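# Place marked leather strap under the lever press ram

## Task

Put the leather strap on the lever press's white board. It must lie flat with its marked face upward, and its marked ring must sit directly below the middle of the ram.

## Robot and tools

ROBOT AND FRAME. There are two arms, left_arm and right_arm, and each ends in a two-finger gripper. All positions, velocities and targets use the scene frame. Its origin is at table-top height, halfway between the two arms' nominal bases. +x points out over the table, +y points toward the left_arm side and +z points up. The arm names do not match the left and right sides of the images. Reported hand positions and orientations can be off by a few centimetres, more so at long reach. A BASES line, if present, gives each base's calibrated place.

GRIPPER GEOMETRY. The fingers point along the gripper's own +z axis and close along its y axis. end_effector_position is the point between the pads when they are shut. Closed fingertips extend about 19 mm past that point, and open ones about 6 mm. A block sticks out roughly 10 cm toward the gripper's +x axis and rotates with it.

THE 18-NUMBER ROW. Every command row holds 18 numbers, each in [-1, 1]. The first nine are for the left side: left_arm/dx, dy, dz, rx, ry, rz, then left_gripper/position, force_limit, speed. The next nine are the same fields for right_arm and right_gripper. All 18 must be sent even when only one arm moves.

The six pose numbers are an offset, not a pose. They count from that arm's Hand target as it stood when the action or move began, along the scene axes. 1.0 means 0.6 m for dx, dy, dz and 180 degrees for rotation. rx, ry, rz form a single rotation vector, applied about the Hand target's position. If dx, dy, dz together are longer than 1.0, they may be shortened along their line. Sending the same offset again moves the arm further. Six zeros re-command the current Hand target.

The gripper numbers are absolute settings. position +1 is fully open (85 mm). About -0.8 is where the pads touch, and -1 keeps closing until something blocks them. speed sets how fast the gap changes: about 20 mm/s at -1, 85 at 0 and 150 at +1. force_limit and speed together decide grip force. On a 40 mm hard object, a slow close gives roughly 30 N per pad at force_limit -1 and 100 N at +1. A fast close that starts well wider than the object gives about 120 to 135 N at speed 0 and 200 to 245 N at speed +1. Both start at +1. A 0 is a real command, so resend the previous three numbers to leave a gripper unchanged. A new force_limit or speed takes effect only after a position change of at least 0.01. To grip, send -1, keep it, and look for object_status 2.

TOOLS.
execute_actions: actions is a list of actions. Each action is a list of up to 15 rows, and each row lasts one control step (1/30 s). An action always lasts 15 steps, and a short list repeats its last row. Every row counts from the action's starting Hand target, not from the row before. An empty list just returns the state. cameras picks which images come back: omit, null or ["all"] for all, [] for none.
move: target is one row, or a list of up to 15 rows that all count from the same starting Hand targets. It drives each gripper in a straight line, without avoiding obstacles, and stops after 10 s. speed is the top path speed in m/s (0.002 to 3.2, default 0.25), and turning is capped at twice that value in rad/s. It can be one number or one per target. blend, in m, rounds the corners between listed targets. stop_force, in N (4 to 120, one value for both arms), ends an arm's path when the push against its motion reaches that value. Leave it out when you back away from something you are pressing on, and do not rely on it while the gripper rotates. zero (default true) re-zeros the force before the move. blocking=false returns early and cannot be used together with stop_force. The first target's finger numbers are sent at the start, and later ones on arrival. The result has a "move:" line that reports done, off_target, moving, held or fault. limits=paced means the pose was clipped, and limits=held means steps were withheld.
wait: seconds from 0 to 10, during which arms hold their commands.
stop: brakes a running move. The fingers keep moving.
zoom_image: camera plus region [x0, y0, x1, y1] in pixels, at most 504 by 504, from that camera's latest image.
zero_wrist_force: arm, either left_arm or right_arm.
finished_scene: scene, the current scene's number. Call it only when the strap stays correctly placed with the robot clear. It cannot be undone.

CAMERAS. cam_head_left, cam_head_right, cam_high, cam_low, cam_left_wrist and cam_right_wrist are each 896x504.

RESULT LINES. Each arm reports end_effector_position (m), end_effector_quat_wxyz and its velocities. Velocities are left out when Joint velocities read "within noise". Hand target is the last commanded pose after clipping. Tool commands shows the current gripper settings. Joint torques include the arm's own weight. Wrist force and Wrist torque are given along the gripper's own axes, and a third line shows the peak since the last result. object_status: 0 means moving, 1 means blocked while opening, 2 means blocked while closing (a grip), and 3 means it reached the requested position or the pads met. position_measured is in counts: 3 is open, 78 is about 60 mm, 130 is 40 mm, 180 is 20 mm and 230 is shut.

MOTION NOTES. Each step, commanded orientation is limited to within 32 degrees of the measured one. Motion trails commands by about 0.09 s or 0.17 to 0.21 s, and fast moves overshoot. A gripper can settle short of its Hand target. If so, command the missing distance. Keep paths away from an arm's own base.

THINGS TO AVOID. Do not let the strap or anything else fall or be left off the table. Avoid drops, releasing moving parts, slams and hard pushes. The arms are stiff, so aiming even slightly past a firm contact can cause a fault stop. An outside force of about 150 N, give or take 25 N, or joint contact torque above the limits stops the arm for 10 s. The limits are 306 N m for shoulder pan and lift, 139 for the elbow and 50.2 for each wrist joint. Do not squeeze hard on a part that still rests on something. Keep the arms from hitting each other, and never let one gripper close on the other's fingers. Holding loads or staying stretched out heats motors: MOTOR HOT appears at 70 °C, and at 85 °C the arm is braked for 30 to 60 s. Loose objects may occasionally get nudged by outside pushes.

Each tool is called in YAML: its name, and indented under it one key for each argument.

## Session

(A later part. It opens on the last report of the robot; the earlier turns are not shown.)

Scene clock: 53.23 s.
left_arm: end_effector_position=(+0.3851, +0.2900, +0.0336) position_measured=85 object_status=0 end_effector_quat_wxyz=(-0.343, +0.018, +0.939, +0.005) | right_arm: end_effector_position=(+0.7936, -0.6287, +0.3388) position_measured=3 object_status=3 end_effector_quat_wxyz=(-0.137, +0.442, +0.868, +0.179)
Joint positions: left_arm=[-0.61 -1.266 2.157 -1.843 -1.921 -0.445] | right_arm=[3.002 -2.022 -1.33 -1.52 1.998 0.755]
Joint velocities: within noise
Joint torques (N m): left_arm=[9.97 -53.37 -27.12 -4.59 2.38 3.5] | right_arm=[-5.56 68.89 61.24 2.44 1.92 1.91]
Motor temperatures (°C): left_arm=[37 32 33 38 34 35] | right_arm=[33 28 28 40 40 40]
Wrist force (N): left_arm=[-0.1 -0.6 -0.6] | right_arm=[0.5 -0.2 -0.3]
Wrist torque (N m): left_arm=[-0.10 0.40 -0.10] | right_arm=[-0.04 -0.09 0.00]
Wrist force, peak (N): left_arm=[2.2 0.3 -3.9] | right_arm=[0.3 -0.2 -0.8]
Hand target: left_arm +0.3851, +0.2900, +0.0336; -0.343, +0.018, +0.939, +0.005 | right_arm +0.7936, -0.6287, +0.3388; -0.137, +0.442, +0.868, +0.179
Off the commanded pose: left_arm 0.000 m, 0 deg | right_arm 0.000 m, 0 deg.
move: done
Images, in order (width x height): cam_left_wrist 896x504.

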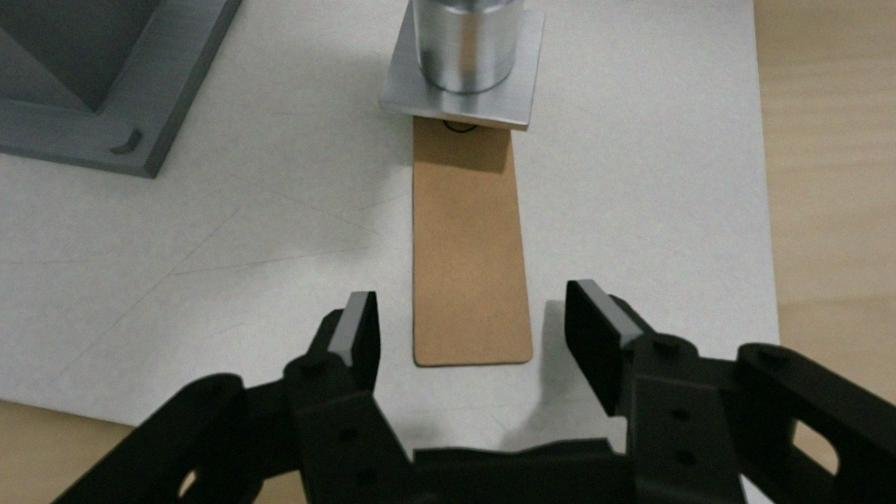

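move:
  target:
    - [0.07,0,0.06,0,0,0,0.35,-1,-1,0,0,0,0,0,0,1,1,1]
    - [0.25,0,0.1,0.0075,0.22,0,0.35,-1,-1,0,0,0,0,0,0,1,1,1]
  speed: 0.2
  cameras: ["cam_left_wrist"]

zoom_image:
  camera: "cam_left_wrist"
  region: [340, 60, 560, 260]

Scene clock: 56.17 s.
left_arm: end_effector_position=(+0.5351, +0.2900, +0.0936) position_measured=85 object_status=3 end_effector_quat_wxyz=(-0.641, +0.015, +0.768, +0.010) | right_arm: end_effector_position=(+0.7936, -0.6287, +0.3388) position_measured=3 object_status=3 end_effector_quat_wxyz=(-0.137, +0.442, +0.868, +0.179)
Joint positions: left_arm=[-0.453 -0.814 1.505 -0.886 -1.969 -0.073] | right_arm=[3.002 -2.022 -1.33 -1.52 1.998 0.755]
Joint velocities: within noise
Joint torques (N m): left_arm=[9.71 -93.31 -44.7 5.66 2.91 2.86] | right_arm=[-3.49 73.79 61.26 2.4 1.99 2.12]
Motor temperatures (°C): left_arm=[37 32 33 38 34 35] | right_arm=[33 28 28 40 40 40]
Wrist force (N): left_arm=[0.9 -1.0 0.3] | right_arm=[0.3 0.0 0.0]
Wrist torque (N m): left_arm=[-0.20 0.49 -0.08] | right_arm=[0.00 -0.06 0.00]
Wrist force, peak (N): left_arm=[-0.4 -1.1 -1.9] | right_arm=[0.4 -0.3 -0.4]
Hand target: left_arm +0.5351, +0.2900, +0.0936; -0.641, +0.015, +0.767, +0.010 | right_arm +0.7936, -0.6287, +0.3388; -0.137, +0.442, +0.868, +0.179
Off the commanded pose: left_arm 0.000 m, 0 deg | right_arm 0.000 m, 0 deg.
move: done
Images, in order (width x height): cam_left_wrist 896x504.

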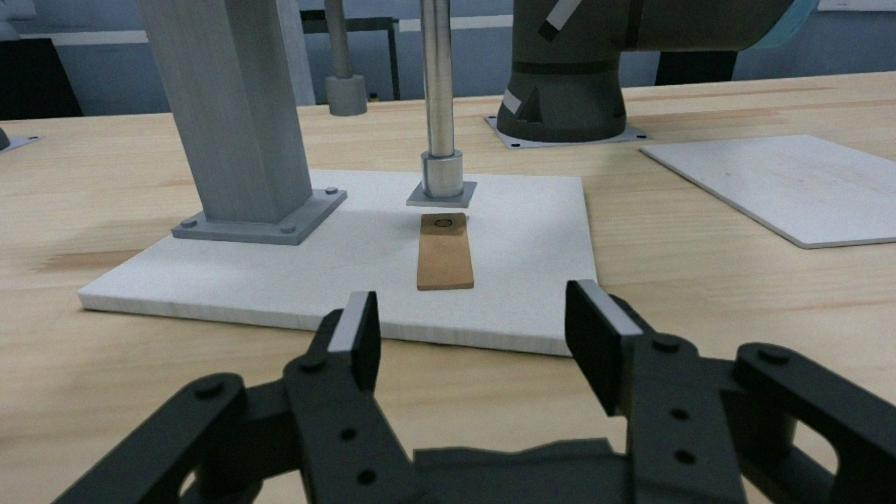

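Scaled by 2.291.

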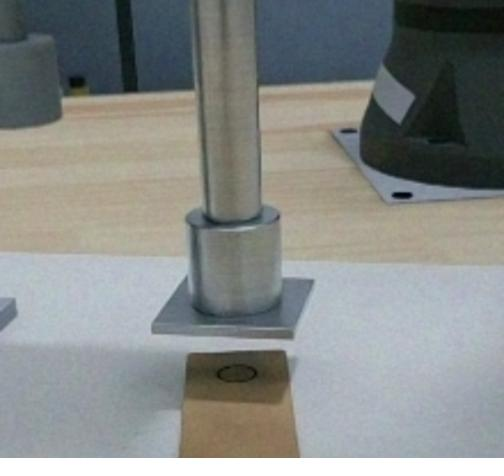

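move:
  target:
    - [0.0,0.42,0,0,0,0.3,0.35,-1,-1,0,0,0,0,0,0,1,1,1]
    - [-0.36,0.53,0.0,0,0,0.511,0.35,-1,-1,0,0,0,0,0,0,1,1,1]
  speed: 0.3
  blend: [0.05,0]
  cameras: ["cam_left_wrist","cam_head_left"]

zoom_image:
  camera: "cam_left_wrist"
  region: [300, 60, 600, 260]

Scene clock: 59.77 s.
left_arm: end_effector_position=(+0.3193, +0.6079, +0.0936) position_measured=85 object_status=3 end_effector_quat_wxyz=(+0.452, +0.542, -0.544, +0.454) | right_arm: end_effector_position=(+0.7936, -0.6287, +0.3388) position_measured=3 object_status=3 end_effector_quat_wxyz=(-0.137, +0.442, +0.868, +0.179)
Joint positions: left_arm=[0.456 -1.238 2.318 -1.461 -2.641 -0.334] | right_arm=[3.002 -2.022 -1.33 -1.52 1.998 0.755]
Joint velocities: within noise
Joint torques (N m): left_arm=[10.87 -72.45 -16.23 -3.23 -4.97 -2.37] | right_arm=[-3.46 73.64 60.22 2.23 1.9 1.84]
Motor temperatures (°C): left_arm=[37 32 33 38 34 35] | right_arm=[33 28 28 40 40 40]
Wrist force (N): left_arm=[-0.3 -1.6 0.0] | right_arm=[0.5 0.1 -0.1]
Wrist torque (N m): left_arm=[-0.29 0.72 -0.06] | right_arm=[0.02 -0.09 -0.01]
Wrist force, peak (N): left_arm=[0.2 -3.6 -0.3] | right_arm=[0.9 -0.1 -0.2]
Hand target: left_arm +0.3191, +0.6080, +0.0936; +0.452, +0.542, -0.544, +0.454 | right_arm +0.7936, -0.6287, +0.3388; -0.137, +0.442, +0.868, +0.179
Off the commanded pose: left_arm 0.000 m, 0 deg | right_arm 0.000 m, 0 deg.
move: done
Images, in order (width x height): cam_head_left 896x504, cam_left_wrist 896x504.

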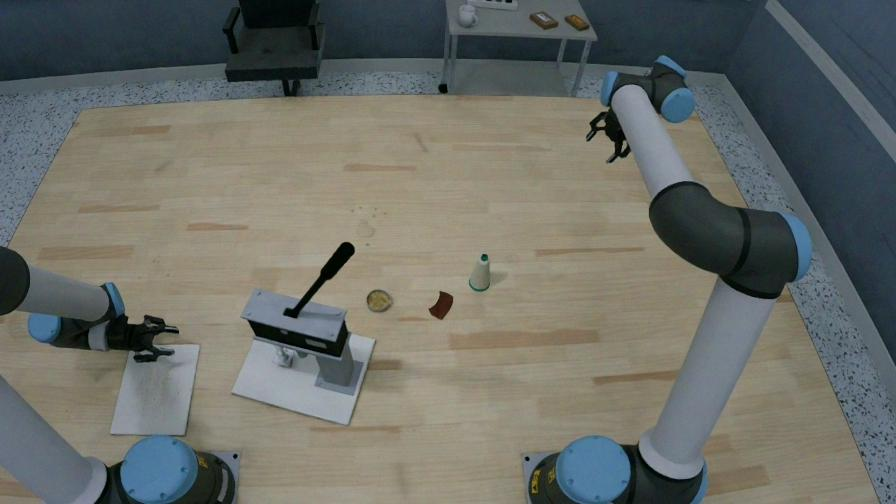

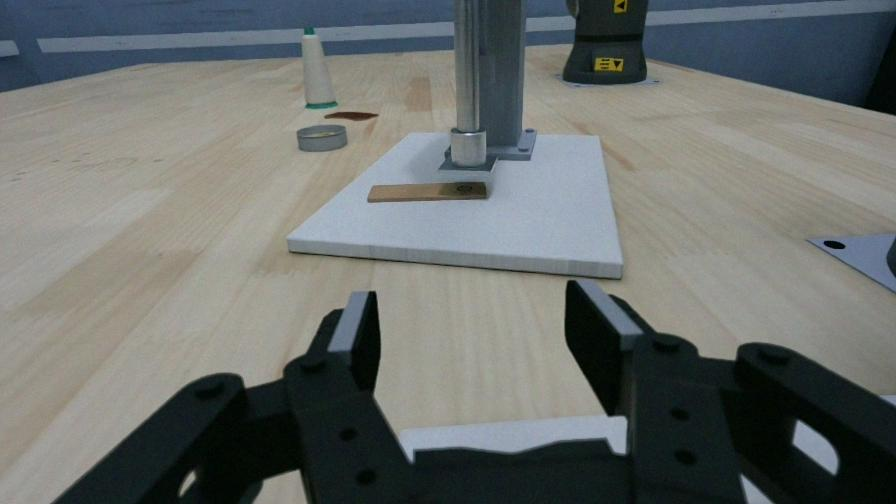

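Scaled by 1.680.

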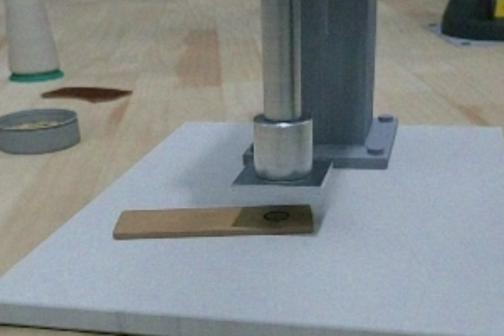

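zoom_image:
  camera: "cam_left_wrist"
  region: [415, 0, 535, 68]

zoom_image:
  camera: "cam_left_wrist"
  region: [415, 120, 535, 210]

Scaled by 4.200.

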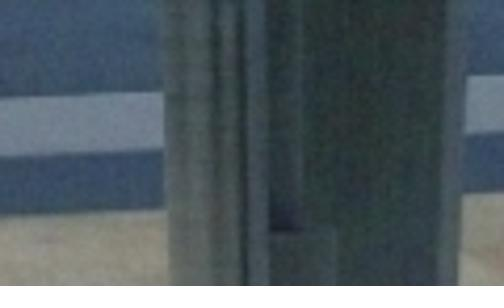

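Scaled by 4.200.

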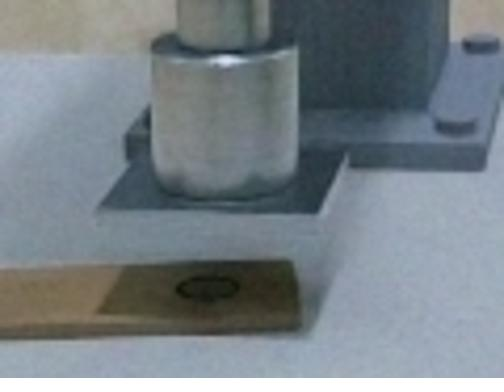

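move:
  target:
    - [0.36,-0.11,0,0,0,-0.211,0.35,-1,-1,0,0,0,0,0,0,1,1,1]
    - [0.36,-0.53,0,0,0,-0.511,0.35,-1,-1,0,0,0,0,0,0,1,1,1]
  speed: 0.3
  blend: [0.05,0]
  cameras: []

move:
  target:
    - [-0.13,0,-0.03,-0.0075,-0.22,0,0.35,-1,-1,0,0,0,0,0,0,1,1,1]
    - [-0.18,0,-0.04,-0.0075,-0.22,0,0.35,-1,-1,0,0,0,0,0,0,1,1,1]
    - [-0.25,0,-0.096,-0.0075,-0.22,0,0.35,-1,-1,0,0,0,0,0,0,1,1,1]
  speed: 0.15
  cameras: ["cam_left_wrist"]

Scene clock: 63.57 s.
left_arm: end_effector_position=(+0.5351, +0.2902, +0.0936) position_measured=85 object_status=3 end_effector_quat_wxyz=(-0.641, +0.014, +0.768, +0.010) | right_arm: end_effector_position=(+0.7936, -0.6287, +0.3388) position_measured=3 object_status=3 end_effector_quat_wxyz=(-0.137, +0.442, +0.868, +0.179)
Joint positions: left_arm=[-0.453 -0.814 1.505 -0.886 -1.97 -0.073] | right_arm=[3.002 -2.022 -1.33 -1.52 1.998 0.755]
Joint velocities: within noise
Joint torques (N m): left_arm=[-10.01 -92.71 -43.58 7.23 3.27 3.38] | right_arm=[-2.27 69.27 59.94 2.39 2.34 2.13]
Motor temperatures (°C): left_arm=[37 32 33 38 34 35] | right_arm=[33 28 28 40 40 40]
Wrist force (N): left_arm=[0.8 -0.8 -0.4] | right_arm=[0.4 -0.3 0.0]
Wrist torque (N m): left_arm=[-0.17 0.51 -0.08] | right_arm=[-0.04 -0.08 0.00]
Wrist force, peak (N): left_arm=[0.8 -3.0 0.1] | right_arm=[0.4 -0.3 -0.7]
Hand target: left_arm +0.5351, +0.2900, +0.0936; -0.641, +0.015, +0.767, +0.010 | right_arm +0.7936, -0.6287, +0.3388; -0.137, +0.442, +0.868, +0.179
Off the commanded pose: left_arm 0.000 m, 0 deg | right_arm 0.000 m, 0 deg.
move: done
No camera images: "cameras" was empty.

Scene clock: 67.20 s.
left_arm: end_effector_position=(+0.3852, +0.2900, +0.0361) position_measured=85 object_status=3 end_effector_quat_wxyz=(-0.343, +0.018, +0.939, +0.005) | right_arm: end_effector_position=(+0.7936, -0.6287, +0.3388) position_measured=3 object_status=3 end_effector_quat_wxyz=(-0.137, +0.442, +0.868, +0.179)
Joint positions: left_arm=[-0.61 -1.269 2.156 -1.838 -1.921 -0.445] | right_arm=[3.002 -2.022 -1.33 -1.52 1.998 0.755]
Joint velocities: within noise
Joint torques (N m): left_arm=[-14.7 -77.01 -23.5 -5.83 -4.54 -1.54] | right_arm=[-3.97 69.06 58.95 2.39 2.27 2.07]
Motor temperatures (°C): left_arm=[37 32 33 38 34 35] | right_arm=[33 28 28 40 40 40]
Wrist force (N): left_arm=[-0.1 -0.7 -0.3] | right_arm=[0.0 -0.1 -0.3]
Wrist torque (N m): left_arm=[-0.11 0.40 -0.11] | right_arm=[-0.02 0.00 0.00]
Wrist force, peak (N): left_arm=[0.7 -1.6 -0.1] | right_arm=[0.6 -0.2 -0.5]
Hand target: left_arm +0.3851, +0.2900, +0.0360; -0.343, +0.018, +0.939, +0.005 | right_arm +0.7936, -0.6287, +0.3388; -0.137, +0.442, +0.868, +0.179
Off the commanded pose: left_arm 0.000 m, 0 deg | right_arm 0.000 m, 0 deg.
move: done
Images, in order (width x height): cam_left_wrist 896x504.

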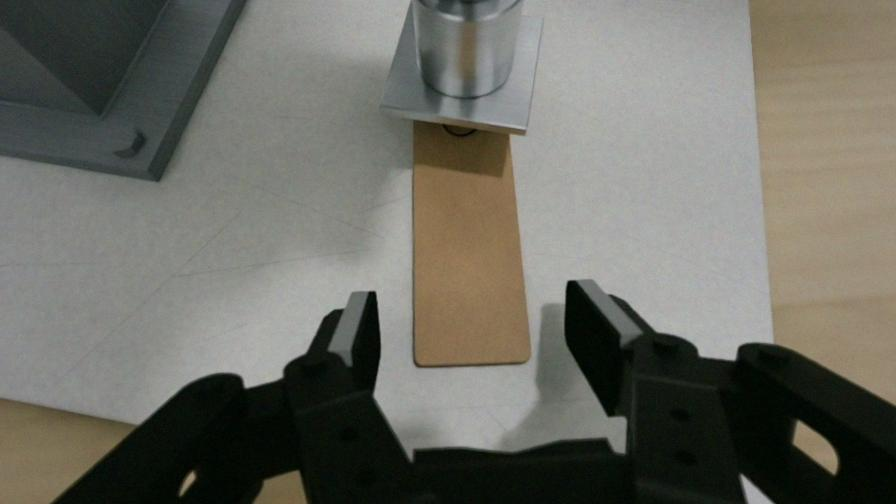

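move:
  target:
    - [0,0,-0.004,0,0,0,0.35,-1,-1,0,0,0,0,0,0,1,1,1]
    - [0,0,-0.0035,0,0,0,-1,-1,-1,0,0,0,0,0,0,1,1,1]
    - [0,0,0.0005,0,0,0,-1,-1,-1,0,0,0,0,0,0,1,1,1]
    - [-0.0083,0.0003,0.0005,0,0,0,-1,-1,-1,0,0,0,0,0,0,1,1,1]
    - [-0.0083,0.0003,-0.0033,0,0,0,-1,-1,-1,0,0,0,0,0,0,1,1,1]
    - [-0.0083,0.0003,-0.0033,0,0,0,0.35,-1,-1,0,0,0,0,0,0,1,1,1]
  speed: 0.02
  cameras: ["cam_left_wrist"]

Scene clock: 71.67 s.
left_arm: end_effector_position=(+0.3802, +0.2902, +0.0340) position_measured=85 object_status=0 end_effector_quat_wxyz=(-0.343, +0.018, +0.939, +0.005) | right_arm: end_effector_position=(+0.7936, -0.6287, +0.3388) position_measured=3 object_status=3 end_effector_quat_wxyz=(-0.137, +0.442, +0.868, +0.179)
Joint positions: left_arm=[-0.614 -1.272 2.167 -1.847 -1.923 -0.449] | right_arm=[3.002 -2.022 -1.33 -1.52 1.998 0.755]
Joint velocities: within noise
Joint torques (N m): left_arm=[-12.22 -51.19 -24.96 -4.64 -4.16 -2.13] | right_arm=[-1.95 71.77 58.74 2.52 2.3 2.06]
Motor temperatures (°C): left_arm=[37 32 33 38 34 35] | right_arm=[33 28 28 40 40 40]
Wrist force (N): left_arm=[-0.2 -0.6 -0.4] | right_arm=[0.2 -0.1 -0.3]
Wrist torque (N m): left_arm=[-0.11 0.42 -0.10] | right_arm=[-0.01 -0.03 0.00]
Wrist force, peak (N): left_arm=[2.4 0.8 -8.7] | right_arm=[0.0 -0.7 -0.5]
Hand target: left_arm +0.3802, +0.2902, +0.0340; -0.343, +0.018, +0.939, +0.005 | right_arm +0.7936, -0.6287, +0.3388; -0.137, +0.442, +0.868, +0.179
Off the commanded pose: left_arm 0.000 m, 0 deg | right_arm 0.000 m, 0 deg.
move: done
Images, in order (width x height): cam_left_wrist 896x504.

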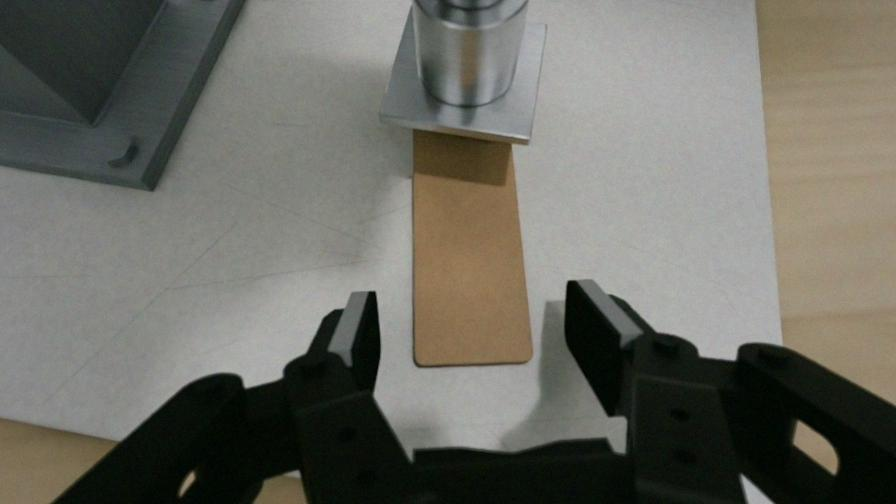

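Verify again from both sides.

move:
  target:
    - [0.07,0,0.06,0,0,0,0.35,-1,-1,0,0,0,0,0,0,1,1,1]
    - [0.258,0,0.1,0.0075,0.22,0,0.35,-1,-1,0,0,0,0,0,0,1,1,1]
  speed: 0.2
  cameras: ["cam_left_wrist"]

zoom_image:
  camera: "cam_left_wrist"
  region: [380, 130, 500, 250]

move:
  target:
    - [0.0,0.42,0,0,0,0.3,0.35,-1,-1,0,0,0,0,0,0,1,1,1]
    - [-0.36,0.5,0.0,0,0,0.511,0.35,-1,-1,0,0,0,0,0,0,1,1,1]
  speed: 0.3
  blend: [0.05,0]
  cameras: ["cam_left_wrist"]

zoom_image:
  camera: "cam_left_wrist"
  region: [415, 120, 535, 210]

Scene clock: 74.63 s.
left_arm: end_effector_position=(+0.5349, +0.2902, +0.0940) position_measured=85 object_status=3 end_effector_quat_wxyz=(-0.641, +0.015, +0.768, +0.010) | right_arm: end_effector_position=(+0.7936, -0.6287, +0.3388) position_measured=3 object_status=3 end_effector_quat_wxyz=(-0.137, +0.442, +0.868, +0.179)
Joint positions: left_arm=[-0.453 -0.815 1.506 -0.886 -1.969 -0.073] | right_arm=[3.002 -2.022 -1.33 -1.52 1.998 0.755]
Joint velocities: within noise
Joint torques (N m): left_arm=[9.58 -89.7 -43.72 6.44 2.79 2.77] | right_arm=[-7.07 70.88 57.78 2.27 2.15 1.83]
Motor temperatures (°C): left_arm=[37 32 33 38 34 35] | right_arm=[33 28 28 40 40 40]
Wrist force (N): left_arm=[0.1 -1.1 0.0] | right_arm=[0.1 -0.2 0.2]
Wrist torque (N m): left_arm=[-0.22 0.63 -0.08] | right_arm=[-0.02 -0.02 0.00]
Wrist force, peak (N): left_arm=[0.3 -0.3 -2.0] | right_arm=[0.7 -0.1 -0.4]
Hand target: left_arm +0.5350, +0.2902, +0.0940; -0.641, +0.015, +0.767, +0.010 | right_arm +0.7936, -0.6287, +0.3388; -0.137, +0.442, +0.868, +0.179
Off the commanded pose: left_arm 0.000 m, 0 deg | right_arm 0.000 m, 0 deg.
move: done
Images, in order (width x height): cam_left_wrist 896x504.

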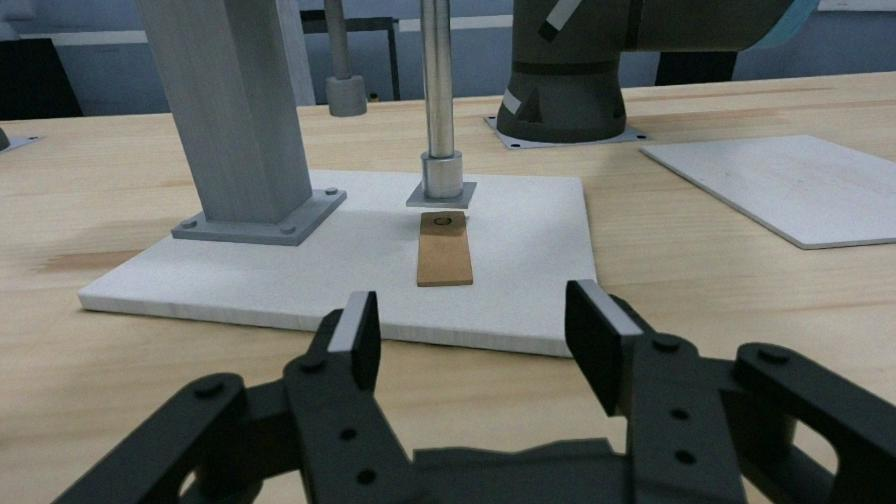

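Scaled by 4.200.

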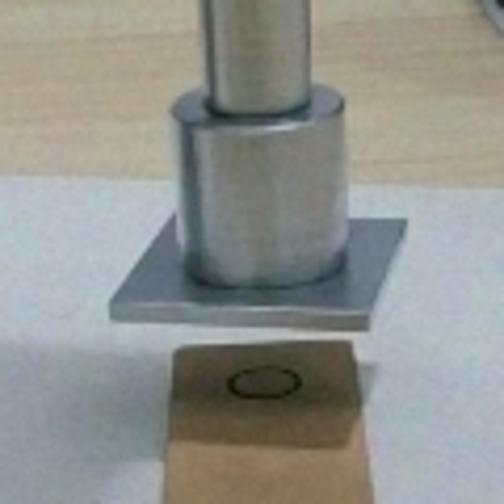

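Scene clock: 77.87 s.
left_arm: end_effector_position=(+0.3711, +0.5775, +0.0937) position_measured=85 object_status=3 end_effector_quat_wxyz=(-0.491, -0.494, +0.583, -0.419) end_effector_velocity=(+0.002, +0.000, +0.000) end_effector_angular_velocity=(+0.000, -0.003, -0.003) | right_arm: end_effector_position=(+0.7936, -0.6287, +0.3388) position_measured=3 object_status=3 end_effector_quat_wxyz=(-0.137, +0.442, +0.868, +0.179)
Joint positions: left_arm=[0.329 -1.175 2.211 -1.375 -2.613 -0.291] | right_arm=[3.002 -2.022 -1.33 -1.52 1.998 0.755]
Joint velocities: left_arm=[-0.002 0.002 -0.005 0.003 0.001 0.003] | right_arm=[within noise]
Joint torques (N m): left_arm=[-9.05 -48.51 -30.42 4.38 1.84 2.46] | right_arm=[-5.22 71.96 59.33 2.19 2.43 1.88]
Motor temperatures (°C): left_arm=[37 32 33 38 34 35] | right_arm=[33 28 28 40 40 40]
Wrist force (N): left_arm=[0.1 -1.6 0.2] | right_arm=[-0.2 0.0 -0.2]
Wrist torque (N m): left_arm=[-0.30 0.65 -0.05] | right_arm=[0.00 0.03 0.00]
Wrist force, peak (N): left_arm=[-3.6 9.9 3.3] | right_arm=[0.7 -0.3 -0.4]
Hand target: left_arm +0.3712, +0.5775, +0.0937; -0.491, -0.494, +0.583, -0.419 (not the last commanded pose) | right_arm +0.7936, -0.6287, +0.3388; -0.137, +0.442, +0.868, +0.179
Off the commanded pose: left_arm 0.054 m, 9 deg | right_arm 0.000 m, 0 deg.
move: held (left_arm; a check stopped the path); path passed 1 of 2 targets; limits=held
pose unreachable (left arm): on one or more control steps of this call, first in action 0 (counted from 0), this arm could not follow its commanded pose, so it was not sent that pose on those steps. It may still have moved: this result reports where it is.
cause: moving toward the commanded pose would bring two parts of the arm too close to each other (its gripper and another part of the arm, with joints 4 (wrist 1) to 6 (wrist 3) between them).
Images, in order (width x height): cam_left_wrist 896x504.

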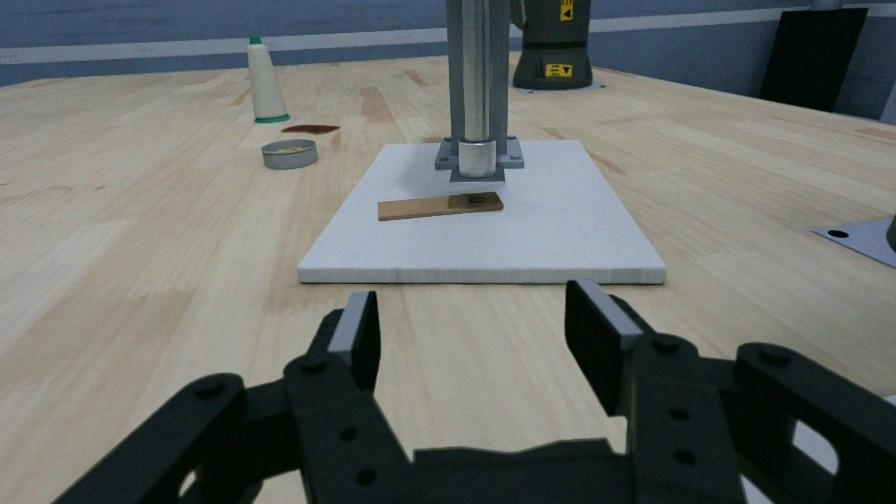

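Scaled by 4.200.

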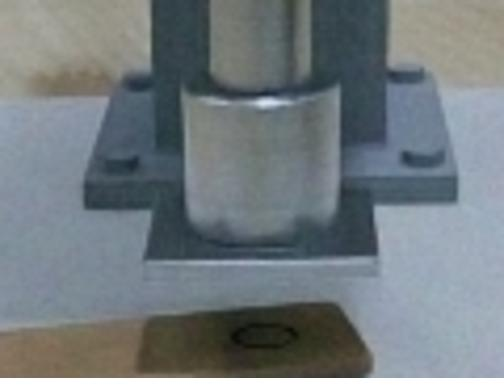

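finished_scene:
  scene: 1

The scene is finished: the task was done.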